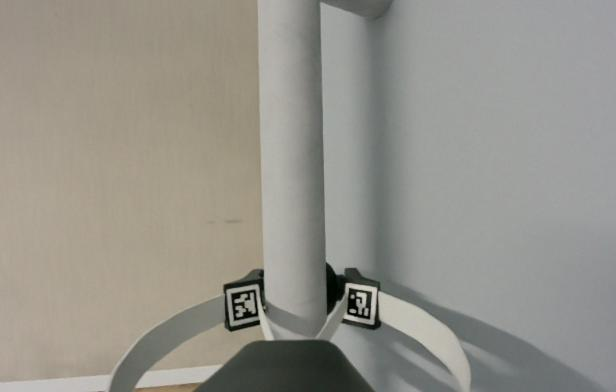

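Call:
move(blocking=false, r2={"base":{"translate_m":-0.14,"strafe_m":-0.11},"joints":{"gripper_m":-0.015},"pace":"slow","contact_limits":{"translate_m":0.8}})

Call:
wait(seconds=4)

Call:
wait(seconds=0.5, cameras=["r2_wrist_camera","r2_head_left_camera"])

Scene clock: 333.27 s.
move: r2 moving
r1: as last shown
r1.base_tilt: forward=-1.6 right=+1.3
r1.lidar_m: 1.29 0.85 0.74 0.76 0.83 0.77 0.78 0.95 2.02 2.07 2.52 3.91
r1.motor_effort: lift_m=+24(24) arm_m=+3(4) wheel_0=-3(4) wheel_1=-3(3) wheel_2=-2(2)
r1.servo_current: wrist_yaw_rad=65(72) wrist_pitch_rad=39(46) wrist_roll_rad=52(65) gripper_m=39(46)
r1.wrist_depth_mm: - - - - - 1756 1205 / - - - - - 1708 1229 / - - - - - 1708 1205 / - - - - - 1808 1255 / 1921 - - - - 1756 1229 / - - - - - 214 1205 / - 139 - 144 - - 1255
r2.base_odometry: x=-3.082 y=-0.832 heading=+2.097
r2.turned_by_wheels: +0.002
r2.turned_by_imu: +0.016
r2.base_tilt: forward=-0.7 right=+0.0
r2.lidar_m: 0.40 1.65 2.46 2.93 1.61 1.80 2.64 2.31 1.32 0.76 0.48 0.40
r2.base_status: translate_m moving; strafe_m moving
r2.joint_positions: lift_m=+0.950 arm_m=+0.000 wrist_yaw_rad=+0.484 wrist_pitch_rad=+0.001 wrist_roll_rad=+0.000 gripper_m=-0.012
r2.joint_status: gripper_m moving
r2.measured_speeds: translate_m=-0.043 strafe_m=-0.029 rotate_rad=-0.001 lift_m=+0.000 arm_m=+0.000 wrist_yaw_rad=+0.000 wrist_pitch_rad=+0.000 wrist_roll_rad=+0.000
r2.motor_effort: lift_m=+20(20) arm_m=-6(7) wheel_0=+18(18) wheel_1=-12(14) wheel_2=+19(25)
r2.servo_current: wrist_yaw_rad=72(98) wrist_pitch_rad=46(46) wrist_roll_rad=46(59) gripper_m=215(254)
r2.contact_limits: translate_m 0.8
r2.hand_pose: x=+0.4670 y=+0.0569 z=+1.1277 quat_wxyz=(+0.971, +0.000, +0.001, +0.240) (m; r2's base frame)
r2.wrist_depth_mm: - - - 174 211 173 - / - - - 248 214 170 - / - - - 174 216 177 - / - - - 175 217 173 - / - - - 176 218 174 155 / - - 187 177 182 175 155 / - - - - 213 - -
pictures: none

Scene clock: 336.13 s.
earlier move: r2 done
r1.base_odometry: x=+0.000 y=+0.000 heading=+2.699
r1.turned_by_wheels: +0.000
r1.turned_by_imu: +0.000
r1.base_tilt: forward=-1.6 right=+1.3
r1.lidar_m: 1.27 0.84 0.72 0.76 0.86 0.78 0.79 0.99 2.04 2.06 2.57 3.92
r1.base_status: not commanded
r1.joint_positions: lift_m=+0.680 arm_m=+0.000 wrist_yaw_rad=+0.003 wrist_pitch_rad=+0.002 wrist_roll_rad=+1.569 gripper_m=+0.120
r1.joint_status: not commanded
r1.measured_speeds: all 0
r1.motor_effort: lift_m=+24(24) arm_m=+4(4) wheel_0=-4(4) wheel_1=-3(3) wheel_2=-2(2)
r1.servo_current: wrist_yaw_rad=59(72) wrist_pitch_rad=39(46) wrist_roll_rad=20(72) gripper_m=46(52)
r1.hand_pose: x=+0.4595 y=-0.0867 z=+0.8572 quat_wxyz=(+0.708, +0.706, +0.002, +0.000) (m; r1's base frame)
r1.wrist_depth_mm: - - - - - 1708 1205 / - - - - - 1708 1205 / - - - - - 1756 1229 / - - - - - 1756 1205 / 1863 - - - - 1808 1229 / - - - - - 213 1229 / - 139 - 144 - - 1281
r2.base_odometry: x=-2.929 y=-0.892 heading=+2.096
r2.turned_by_wheels: -0.001
r2.turned_by_imu: +0.218
r2.base_tilt: forward=-0.6 right=+0.1
r2.lidar_m: 0.41 2.48 2.60 3.64 1.64 3.17 2.37 2.24 0.92 0.51 0.39 0.38
r2.base_status: done
r2.joint_positions: lift_m=+0.950 arm_m=+0.000 wrist_yaw_rad=+0.485 wrist_pitch_rad=+0.001 wrist_roll_rad=+0.000 gripper_m=-0.013
r2.joint_status: all done
r2.measured_speeds: all 0
r2.motor_effort: lift_m=+20(20) arm_m=-8(8) wheel_0=+2(20) wheel_1=-5(19) wheel_2=+15(33)
r2.servo_current: wrist_yaw_rad=85(98) wrist_pitch_rad=33(46) wrist_roll_rad=52(65) gripper_m=111(254)
r2.contact_limits: translate_m 0.8
r2.hand_pose: x=+0.4671 y=+0.0570 z=+1.1277 quat_wxyz=(+0.971, +0.000, +0.001, +0.240) (m; r2's base frame)
r2.wrist_depth_mm: - - - 179 212 171 - / - - - 181 224 166 - / - - - 180 236 174 146 / - - - 181 229 175 - / - - - 183 230 170 147 / - - 188 182 183 165 - / - - - - 222 154 -
wait: 2.87 of 4 s (r2 has come to rest)
pictures: none

Scene clock: 336.63 s.
r1.base_odometry: x=+0.000 y=+0.000 heading=+2.699
r1.turned_by_wheels: +0.000
r1.turned_by_imu: +0.000
r1.base_tilt: forward=-1.6 right=+1.3
r1.lidar_m: 1.30 0.83 0.74 0.76 0.87 0.78 0.79 1.00 2.02 2.05 2.55 3.94
r1.base_status: not commanded
r1.joint_positions: lift_m=+0.680 arm_m=+0.000 wrist_yaw_rad=+0.003 wrist_pitch_rad=+0.002 wrist_roll_rad=+1.569 gripper_m=+0.120
r1.joint_status: not commanded
r1.measured_speeds: all 0
r1.motor_effort: lift_m=+24(24) arm_m=+3(4) wheel_0=-3(4) wheel_1=-3(3) wheel_2=-2(2)
r1.servo_current: wrist_yaw_rad=52(72) wrist_pitch_rad=46(46) wrist_roll_rad=72(72) gripper_m=46(52)
r1.hand_pose: x=+0.4595 y=-0.0867 z=+0.8572 quat_wxyz=(+0.708, +0.706, +0.002, +0.000) (m; r1's base frame)
r1.wrist_depth_mm: - - - - - 1708 1205 / - - - - - 1756 1205 / - - - - - 1756 1229 / - - - - - 1808 1255 / 1863 - - - - 1756 1229 / - - - - - 213 1281 / - 139 - 145 - - 1255
r2.base_odometry: x=-2.929 y=-0.892 heading=+2.096
r2.turned_by_wheels: +0.000
r2.turned_by_imu: +0.000
r2.base_tilt: forward=-0.6 right=+0.0
r2.lidar_m: 0.40 2.49 2.62 3.63 1.66 3.19 2.35 2.25 0.90 0.53 0.39 0.38
r2.base_status: done
r2.joint_positions: lift_m=+0.950 arm_m=+0.000 wrist_yaw_rad=+0.485 wrist_pitch_rad=+0.001 wrist_roll_rad=+0.000 gripper_m=-0.013
r2.joint_status: all done
r2.measured_speeds: all 0
r2.motor_effort: lift_m=+20(20) arm_m=-7(8) wheel_0=+1(20) wheel_1=-5(19) wheel_2=+15(33)
r2.servo_current: wrist_yaw_rad=91(98) wrist_pitch_rad=33(46) wrist_roll_rad=39(65) gripper_m=117(254)
r2.contact_limits: translate_m 0.8
r2.hand_pose: x=+0.4671 y=+0.0570 z=+1.1277 quat_wxyz=(+0.971, +0.000, +0.001, +0.240) (m; r2's base frame)
r2.wrist_depth_mm: - - - 179 213 172 - / - - - 180 226 168 - / - - - 180 229 175 142 / - - - 182 231 176 - / - - - 183 230 171 148 / - - 187 182 180 165 - / - - - - 222 154 -
wait: 0.50 s; at rest by 0.27 s
pictures: r2_head_left_camera, r2_wrist_camera
Images, in order (width x height): r2_head_left_camera 420x672, r2_wrist_camera 616x392.

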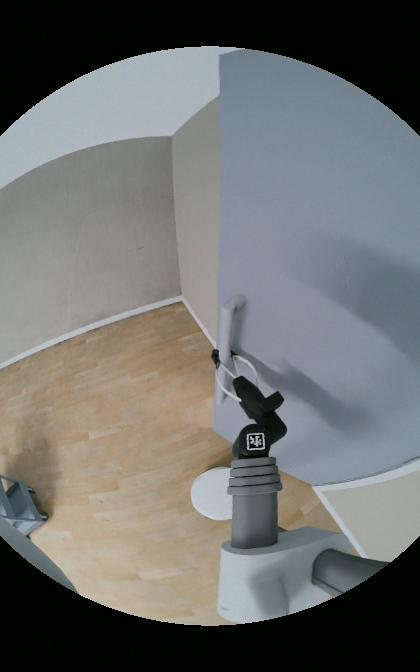

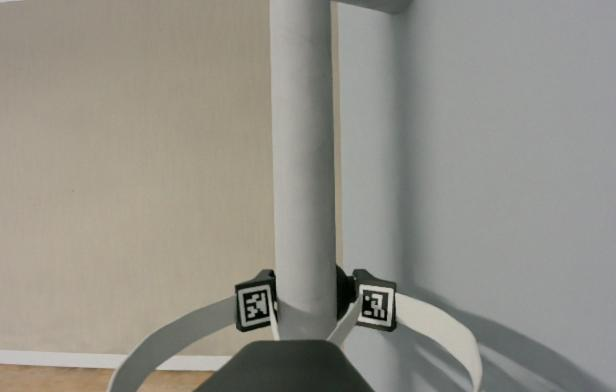

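Call:
move(blocking=false, r2={"base":{"translate_m":-0.17,"strafe_m":-0.06},"pace":"slow","contact_limits":{"translate_m":0.8}})

Call:
wait(seconds=4)

Call:
wait(seconds=0.5, cameras=["r2_wrist_camera","r2_head_left_camera","r1_head_left_camera"])

Scene clock: 343.83 s.
move: r2 moving
r1: as last shown
r1.lidar_m: 1.28 0.84 0.74 0.76 0.88 0.76 0.78 1.02 2.02 2.04 2.57 3.92
r1.motor_effort: lift_m=+24(24) arm_m=+4(4) wheel_0=-4(4) wheel_1=-3(3) wheel_2=-2(2)
r1.servo_current: wrist_yaw_rad=59(59) wrist_pitch_rad=33(46) wrist_roll_rad=65(65) gripper_m=39(52)
r1.wrist_depth_mm: - - - - - 1661 1205 / - - - - - 1708 1205 / - - - - - 1756 1205 / - - - - - 1808 1229 / 1863 - - - - 1756 1255 / - - - - - 213 1229 / - 139 - 145 - - 1255
r2.base_odometry: x=-2.919 y=-0.900 heading=+2.097
r2.turned_by_wheels: +0.001
r2.turned_by_imu: +0.011
r2.base_tilt: forward=-0.6 right=+0.0
r2.lidar_m: 0.40 2.48 2.63 1.93 1.65 3.12 2.33 2.24 0.92 0.53 0.41 0.37
r2.base_status: translate_m moving; strafe_m moving
r2.joint_positions: lift_m=+0.950 arm_m=+0.000 wrist_yaw_rad=+0.485 wrist_pitch_rad=+0.001 wrist_roll_rad=+0.000 gripper_m=-0.013
r2.joint_status: not commanded
r2.measured_speeds: translate_m=-0.046 strafe_m=-0.018 rotate_rad=+0.005 lift_m=+0.000 arm_m=+0.000 wrist_yaw_rad=+0.000 wrist_pitch_rad=+0.000 wrist_roll_rad=+0.000
r2.motor_effort: lift_m=+20(20) arm_m=-8(8) wheel_0=+2(6) wheel_1=-12(15) wheel_2=+22(28)
r2.servo_current: wrist_yaw_rad=78(91) wrist_pitch_rad=33(46) wrist_roll_rad=59(59) gripper_m=111(124)
r2.contact_limits: translate_m 0.8
r2.hand_pose: x=+0.4671 y=+0.0570 z=+1.1277 quat_wxyz=(+0.971, +0.000, +0.001, +0.240) (m; r2's base frame)
r2.wrist_depth_mm: - - - 182 211 163 - / - - - 179 223 165 - / - - - 183 225 167 144 / - - - 182 237 168 145 / - - - 182 228 168 - / - - 189 182 180 163 - / - - - - 220 151 -
pictures: none

Scene clock: 346.63 s.
earlier move: r2 done
r1.base_odometry: x=+0.000 y=+0.000 heading=+2.699
r1.turned_by_wheels: +0.000
r1.turned_by_imu: +0.000
r1.base_tilt: forward=-1.6 right=+1.3
r1.lidar_m: 1.28 0.83 0.73 0.75 0.85 0.77 0.78 1.00 2.03 2.05 2.57 3.91
r1.base_status: not commanded
r1.joint_positions: lift_m=+0.680 arm_m=+0.000 wrist_yaw_rad=+0.003 wrist_pitch_rad=+0.002 wrist_roll_rad=+1.569 gripper_m=+0.120
r1.joint_status: not commanded
r1.measured_speeds: all 0
r1.motor_effort: lift_m=+24(24) arm_m=+4(4) wheel_0=-4(4) wheel_1=-3(3) wheel_2=-2(2)
r1.servo_current: wrist_yaw_rad=52(65) wrist_pitch_rad=46(52) wrist_roll_rad=46(72) gripper_m=39(52)
r1.hand_pose: x=+0.4595 y=-0.0867 z=+0.8572 quat_wxyz=(+0.708, +0.706, +0.002, +0.000) (m; r1's base frame)
r1.wrist_depth_mm: - - - - - 1661 1205 / - - - - - 1708 1229 / - - - - - 1756 1229 / - - - - - 1808 1205 / 1921 - - - - 1808 1255 / - - - - - 213 1255 / - 141 - 144 - - 1229
r2.base_odometry: x=-2.792 y=-1.008 heading=+2.097
r2.turned_by_wheels: +0.000
r2.turned_by_imu: +0.104
r2.base_tilt: forward=-0.6 right=+0.0
r2.lidar_m: 0.42 2.52 2.78 1.74 1.63 2.84 2.25 1.70 0.81 0.50 0.37 0.36
r2.base_status: done
r2.joint_positions: lift_m=+0.950 arm_m=+0.000 wrist_yaw_rad=+0.482 wrist_pitch_rad=+0.001 wrist_roll_rad=+0.000 gripper_m=-0.013
r2.joint_status: not commanded
r2.measured_speeds: all 0
r2.motor_effort: lift_m=+20(20) arm_m=-8(9) wheel_0=+1(13) wheel_1=-5(26) wheel_2=+13(32)
r2.servo_current: wrist_yaw_rad=65(91) wrist_pitch_rad=39(46) wrist_roll_rad=52(59) gripper_m=117(124)
r2.contact_limits: translate_m 0.8
r2.hand_pose: x=+0.4672 y=+0.0562 z=+1.1278 quat_wxyz=(+0.971, +0.000, +0.001, +0.239) (m; r2's base frame)
r2.wrist_depth_mm: - - - 177 222 163 - / - - - 187 225 164 - / - - - 180 228 166 142 / - - - 180 230 172 143 / - - - 180 230 167 - / - - 187 181 182 168 - / - - - - 221 156 -
wait: 2.80 of 4 s (r2 has come to rest)
pictures: none

Scene clock: 347.13 s.
r1.base_odometry: x=+0.000 y=+0.000 heading=+2.699
r1.turned_by_wheels: +0.000
r1.turned_by_imu: +0.000
r1.base_tilt: forward=-1.6 right=+1.3
r1.lidar_m: 1.32 0.84 0.75 0.77 0.83 0.77 0.76 0.98 2.04 2.05 2.56 3.91
r1.base_status: not commanded
r1.joint_positions: lift_m=+0.680 arm_m=+0.000 wrist_yaw_rad=+0.003 wrist_pitch_rad=+0.002 wrist_roll_rad=+1.569 gripper_m=+0.120
r1.joint_status: not commanded
r1.measured_speeds: all 0
r1.motor_effort: lift_m=+24(24) arm_m=+4(4) wheel_0=-3(4) wheel_1=-3(3) wheel_2=-2(2)
r1.servo_current: wrist_yaw_rad=46(65) wrist_pitch_rad=39(52) wrist_roll_rad=26(72) gripper_m=39(52)
r1.hand_pose: x=+0.4595 y=-0.0867 z=+0.8572 quat_wxyz=(+0.708, +0.706, +0.002, +0.000) (m; r1's base frame)
r1.wrist_depth_mm: - - - - - 1756 1182 / - - - - - 1708 1205 / - - - - - 1756 1205 / - - - - - 1808 1229 / 1808 - - - - 1708 1229 / - - - - - 213 1255 / - 140 - 145 - - 1255
r2.base_odometry: x=-2.792 y=-1.008 heading=+2.097
r2.turned_by_wheels: +0.000
r2.turned_by_imu: +0.000
r2.base_tilt: forward=-0.6 right=+0.1
r2.lidar_m: 0.39 2.52 2.76 1.75 1.65 2.80 2.25 1.73 0.83 0.48 0.38 0.37
r2.base_status: done
r2.joint_positions: lift_m=+0.950 arm_m=+0.000 wrist_yaw_rad=+0.482 wrist_pitch_rad=+0.001 wrist_roll_rad=+0.000 gripper_m=-0.013
r2.joint_status: not commanded
r2.measured_speeds: all 0
r2.motor_effort: lift_m=+19(20) arm_m=-8(9) wheel_0=+1(13) wheel_1=-5(26) wheel_2=+13(32)
r2.servo_current: wrist_yaw_rad=85(91) wrist_pitch_rad=39(46) wrist_roll_rad=39(59) gripper_m=111(124)
r2.contact_limits: translate_m 0.8
r2.hand_pose: x=+0.4672 y=+0.0562 z=+1.1278 quat_wxyz=(+0.971, +0.000, +0.001, +0.239) (m; r2's base frame)
r2.wrist_depth_mm: - - - 177 222 163 - / - - - 187 225 164 - / - - - 180 228 166 142 / - - - 180 229 173 143 / - - - 180 230 167 - / - - 188 181 182 168 - / - - - - 222 156 -
wait: 0.50 s; at rest by 0.27 s
pictures: r1_head_left_camera, r2_head_left_camera, r2_wrist_camera
Images, in order (width x height): r1_head_left_camera 420x672, r2_head_left_camera 420x672, r2_wrist_camera 616x392.

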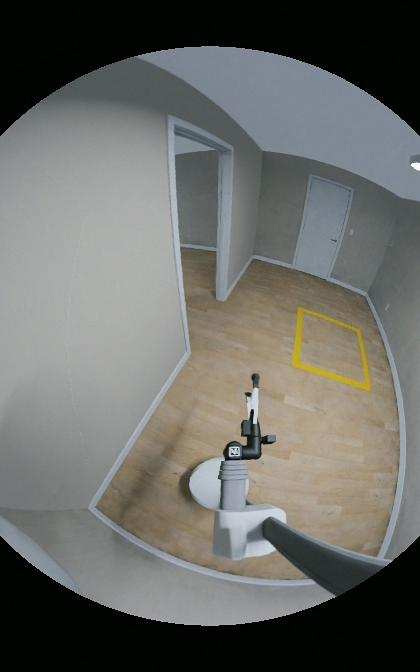

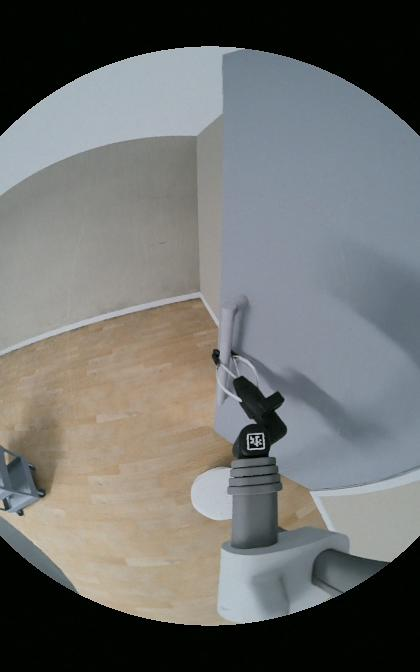

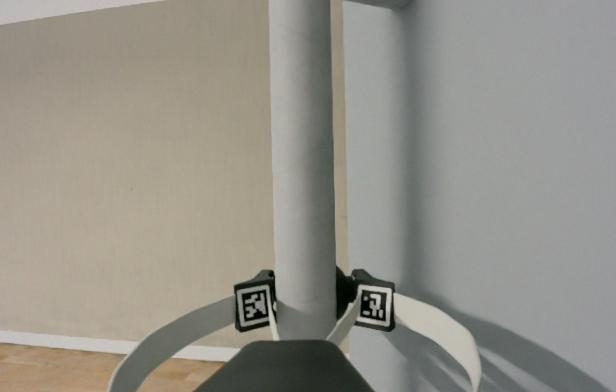

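Call:
move(blocking=false, r2={"base":{"translate_m":-0.17,"strafe_m":-0.13},"pace":"slow","contact_limits":{"translate_m":0.8}})

Call:
wait(seconds=4)

Call:
wait(seconds=0.5, cameras=["r2_wrist_camera","r2_head_left_camera","r2_head_right_camera"])

Scene clock: 357.47 s.
move: r2 moving
r1: as last shown
r1.base_tilt: forward=-1.6 right=+1.2
r1.lidar_m: 1.30 0.83 0.73 0.76 0.86 0.75 0.78 0.99 2.03 2.05 2.55 3.91
r1.servo_current: wrist_yaw_rad=39(72) wrist_pitch_rad=46(46) wrist_roll_rad=52(65) gripper_m=46(52)
r1.wrist_depth_mm: - - - - - 1661 1205 / - - - - - 1708 1205 / - - - - - 1708 1229 / - - - - - 1808 1255 / 1808 - - - - 1756 1205 / - - - - - 213 1255 / - 140 - 145 - - 1255
r2.base_odometry: x=-2.780 y=-1.013 heading=+2.099
r2.turned_by_wheels: +0.002
r2.turned_by_imu: +0.005
r2.base_tilt: forward=-0.6 right=+0.0
r2.lidar_m: 0.38 2.53 2.81 1.75 1.66 2.83 2.24 1.68 0.83 0.49 0.38 0.36
r2.base_status: translate_m moving; strafe_m moving
r2.joint_positions: lift_m=+0.950 arm_m=+0.000 wrist_yaw_rad=+0.482 wrist_pitch_rad=+0.001 wrist_roll_rad=+0.000 gripper_m=-0.013
r2.joint_status: not commanded
r2.measured_speeds: translate_m=-0.047 strafe_m=-0.027 rotate_rad=-0.012 lift_m=+0.000 arm_m=+0.000 wrist_yaw_rad=+0.000 wrist_pitch_rad=+0.000 wrist_roll_rad=+0.000
r2.motor_effort: lift_m=+20(20) arm_m=-8(8) wheel_0=+9(10) wheel_1=-12(15) wheel_2=+27(29)
r2.servo_current: wrist_yaw_rad=59(85) wrist_pitch_rad=33(52) wrist_roll_rad=39(52) gripper_m=117(117)
r2.contact_limits: translate_m 0.8
r2.hand_pose: x=+0.4672 y=+0.0562 z=+1.1278 quat_wxyz=(+0.971, +0.000, +0.001, +0.239) (m; r2's base frame)
r2.wrist_depth_mm: - - - 177 211 160 - / - - - 181 223 162 - / - - - 180 226 164 140 / - - - 181 240 171 141 / - - - 182 229 165 - / - - 189 181 182 160 - / - - - - 220 154 -
pictures: none

Scene clock: 361.17 s.
earlier move: r2 done
r1.base_odometry: x=+0.000 y=+0.000 heading=+2.699
r1.turned_by_wheels: +0.000
r1.turned_by_imu: +0.000
r1.base_tilt: forward=-1.6 right=+1.3
r1.lidar_m: 1.30 0.85 0.73 0.77 0.84 0.76 0.76 0.98 2.03 2.06 2.55 3.93
r1.base_status: not commanded
r1.joint_positions: lift_m=+0.680 arm_m=+0.000 wrist_yaw_rad=+0.003 wrist_pitch_rad=+0.002 wrist_roll_rad=+1.569 gripper_m=+0.120
r1.joint_status: not commanded
r1.measured_speeds: all 0
r1.motor_effort: lift_m=+24(24) arm_m=+4(4) wheel_0=-3(4) wheel_1=-3(3) wheel_2=-2(2)
r1.servo_current: wrist_yaw_rad=52(72) wrist_pitch_rad=39(52) wrist_roll_rad=39(72) gripper_m=39(52)
r1.hand_pose: x=+0.4595 y=-0.0867 z=+0.8572 quat_wxyz=(+0.708, +0.706, +0.002, +0.000) (m; r1's base frame)
r1.wrist_depth_mm: - - - - - 1708 1229 / - - - - - 1756 1229 / - - - - - 1708 1229 / - - - - - 1756 1255 / 1921 - - - - 1756 1255 / - - - - - 213 1255 / - 141 - 144 - - 1255
r2.base_odometry: x=-2.595 y=-1.089 heading=+2.097
r2.turned_by_wheels: -0.002
r2.turned_by_imu: +0.048
r2.base_tilt: forward=-0.6 right=+0.1
r2.lidar_m: 0.41 2.52 2.81 1.72 1.68 2.74 2.25 1.46 0.72 0.44 0.35 0.33
r2.base_status: done
r2.joint_positions: lift_m=+0.950 arm_m=+0.000 wrist_yaw_rad=+0.474 wrist_pitch_rad=+0.001 wrist_roll_rad=+0.000 gripper_m=-0.013
r2.joint_status: not commanded
r2.measured_speeds: all 0
r2.motor_effort: lift_m=+18(20) arm_m=-9(10) wheel_0=-3(17) wheel_1=-5(30) wheel_2=+10(33)
r2.servo_current: wrist_yaw_rad=46(104) wrist_pitch_rad=39(52) wrist_roll_rad=59(59) gripper_m=111(117)
r2.contact_limits: translate_m 0.8
r2.hand_pose: x=+0.4678 y=+0.0537 z=+1.1278 quat_wxyz=(+0.972, +0.000, +0.001, +0.235) (m; r2's base frame)
r2.wrist_depth_mm: - - - 175 224 159 - / - - - 177 227 161 - / - - - 177 230 162 - / - - - 176 233 163 138 / - - - 181 220 163 - / - - 185 181 182 164 - / - - - - 224 151 -
wait: 3.70 of 4 s (r2 has come to rest)
pictures: none

Scene clock: 361.67 s.
r1.base_odometry: x=+0.000 y=+0.000 heading=+2.699
r1.turned_by_wheels: +0.000
r1.turned_by_imu: +0.000
r1.base_tilt: forward=-1.6 right=+1.3
r1.lidar_m: 1.30 0.85 0.73 0.76 0.85 0.76 0.79 1.00 2.02 2.07 2.55 3.92
r1.base_status: not commanded
r1.joint_positions: lift_m=+0.680 arm_m=+0.000 wrist_yaw_rad=+0.003 wrist_pitch_rad=+0.002 wrist_roll_rad=+1.569 gripper_m=+0.120
r1.joint_status: not commanded
r1.measured_speeds: all 0
r1.motor_effort: lift_m=+24(24) arm_m=+3(4) wheel_0=-3(4) wheel_1=-3(3) wheel_2=-2(2)
r1.servo_current: wrist_yaw_rad=39(72) wrist_pitch_rad=46(52) wrist_roll_rad=33(72) gripper_m=39(52)
r1.hand_pose: x=+0.4595 y=-0.0867 z=+0.8572 quat_wxyz=(+0.708, +0.706, +0.002, +0.000) (m; r1's base frame)
r1.wrist_depth_mm: - - - - - 1708 1205 / - - - - - 1756 1205 / - - - - - 1756 1229 / - - - - - 1756 1229 / 1863 - - - - 1808 1281 / - - - - - 213 1229 / - 141 - 144 - - 1255
r2.base_odometry: x=-2.595 y=-1.089 heading=+2.097
r2.turned_by_wheels: +0.000
r2.turned_by_imu: +0.000
r2.base_tilt: forward=-0.6 right=+0.1
r2.lidar_m: 0.42 2.52 2.77 1.74 1.72 2.72 2.22 1.43 0.75 0.42 0.35 0.33
r2.base_status: done
r2.joint_positions: lift_m=+0.950 arm_m=+0.000 wrist_yaw_rad=+0.474 wrist_pitch_rad=+0.001 wrist_roll_rad=+0.000 gripper_m=-0.013
r2.joint_status: not commanded
r2.measured_speeds: all 0
r2.motor_effort: lift_m=+19(20) arm_m=-10(10) wheel_0=-3(17) wheel_1=-5(30) wheel_2=+10(33)
r2.servo_current: wrist_yaw_rad=52(104) wrist_pitch_rad=39(52) wrist_roll_rad=59(59) gripper_m=117(117)
r2.contact_limits: translate_m 0.8
r2.hand_pose: x=+0.4678 y=+0.0537 z=+1.1278 quat_wxyz=(+0.972, +0.000, +0.001, +0.235) (m; r2's base frame)
r2.wrist_depth_mm: - - - 176 226 160 - / - - - 178 229 168 - / - - - 180 231 163 138 / - - - 176 233 164 139 / - - - 180 223 165 - / - - 187 180 179 158 - / - - - - 225 152 -
wait: 0.50 s; at rest by 0.27 s
pictures: r2_head_left_camera, r2_head_right_camera, r2_wrist_camera
Images, in order (width x height): r2_head_left_camera 420x672, r2_head_right_camera 420x672, r2_wrist_camera 616x392.

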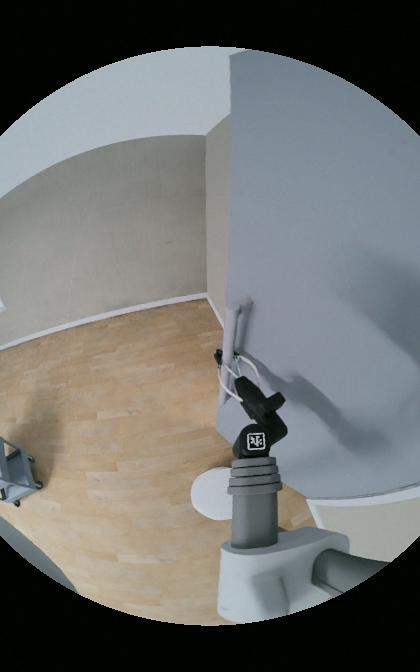

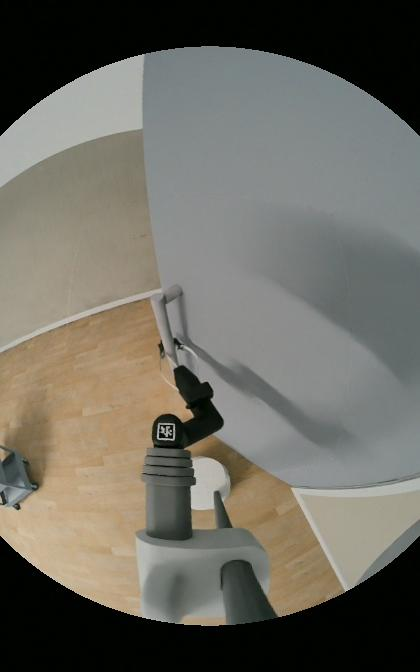

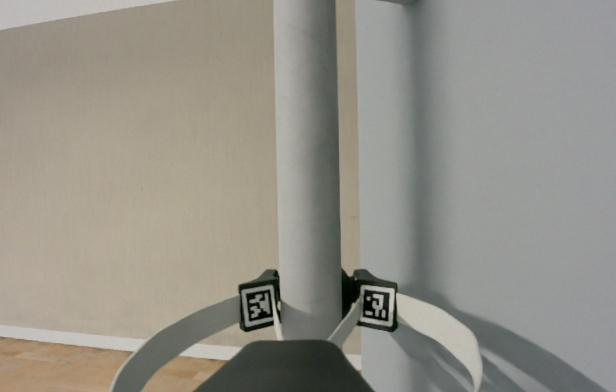

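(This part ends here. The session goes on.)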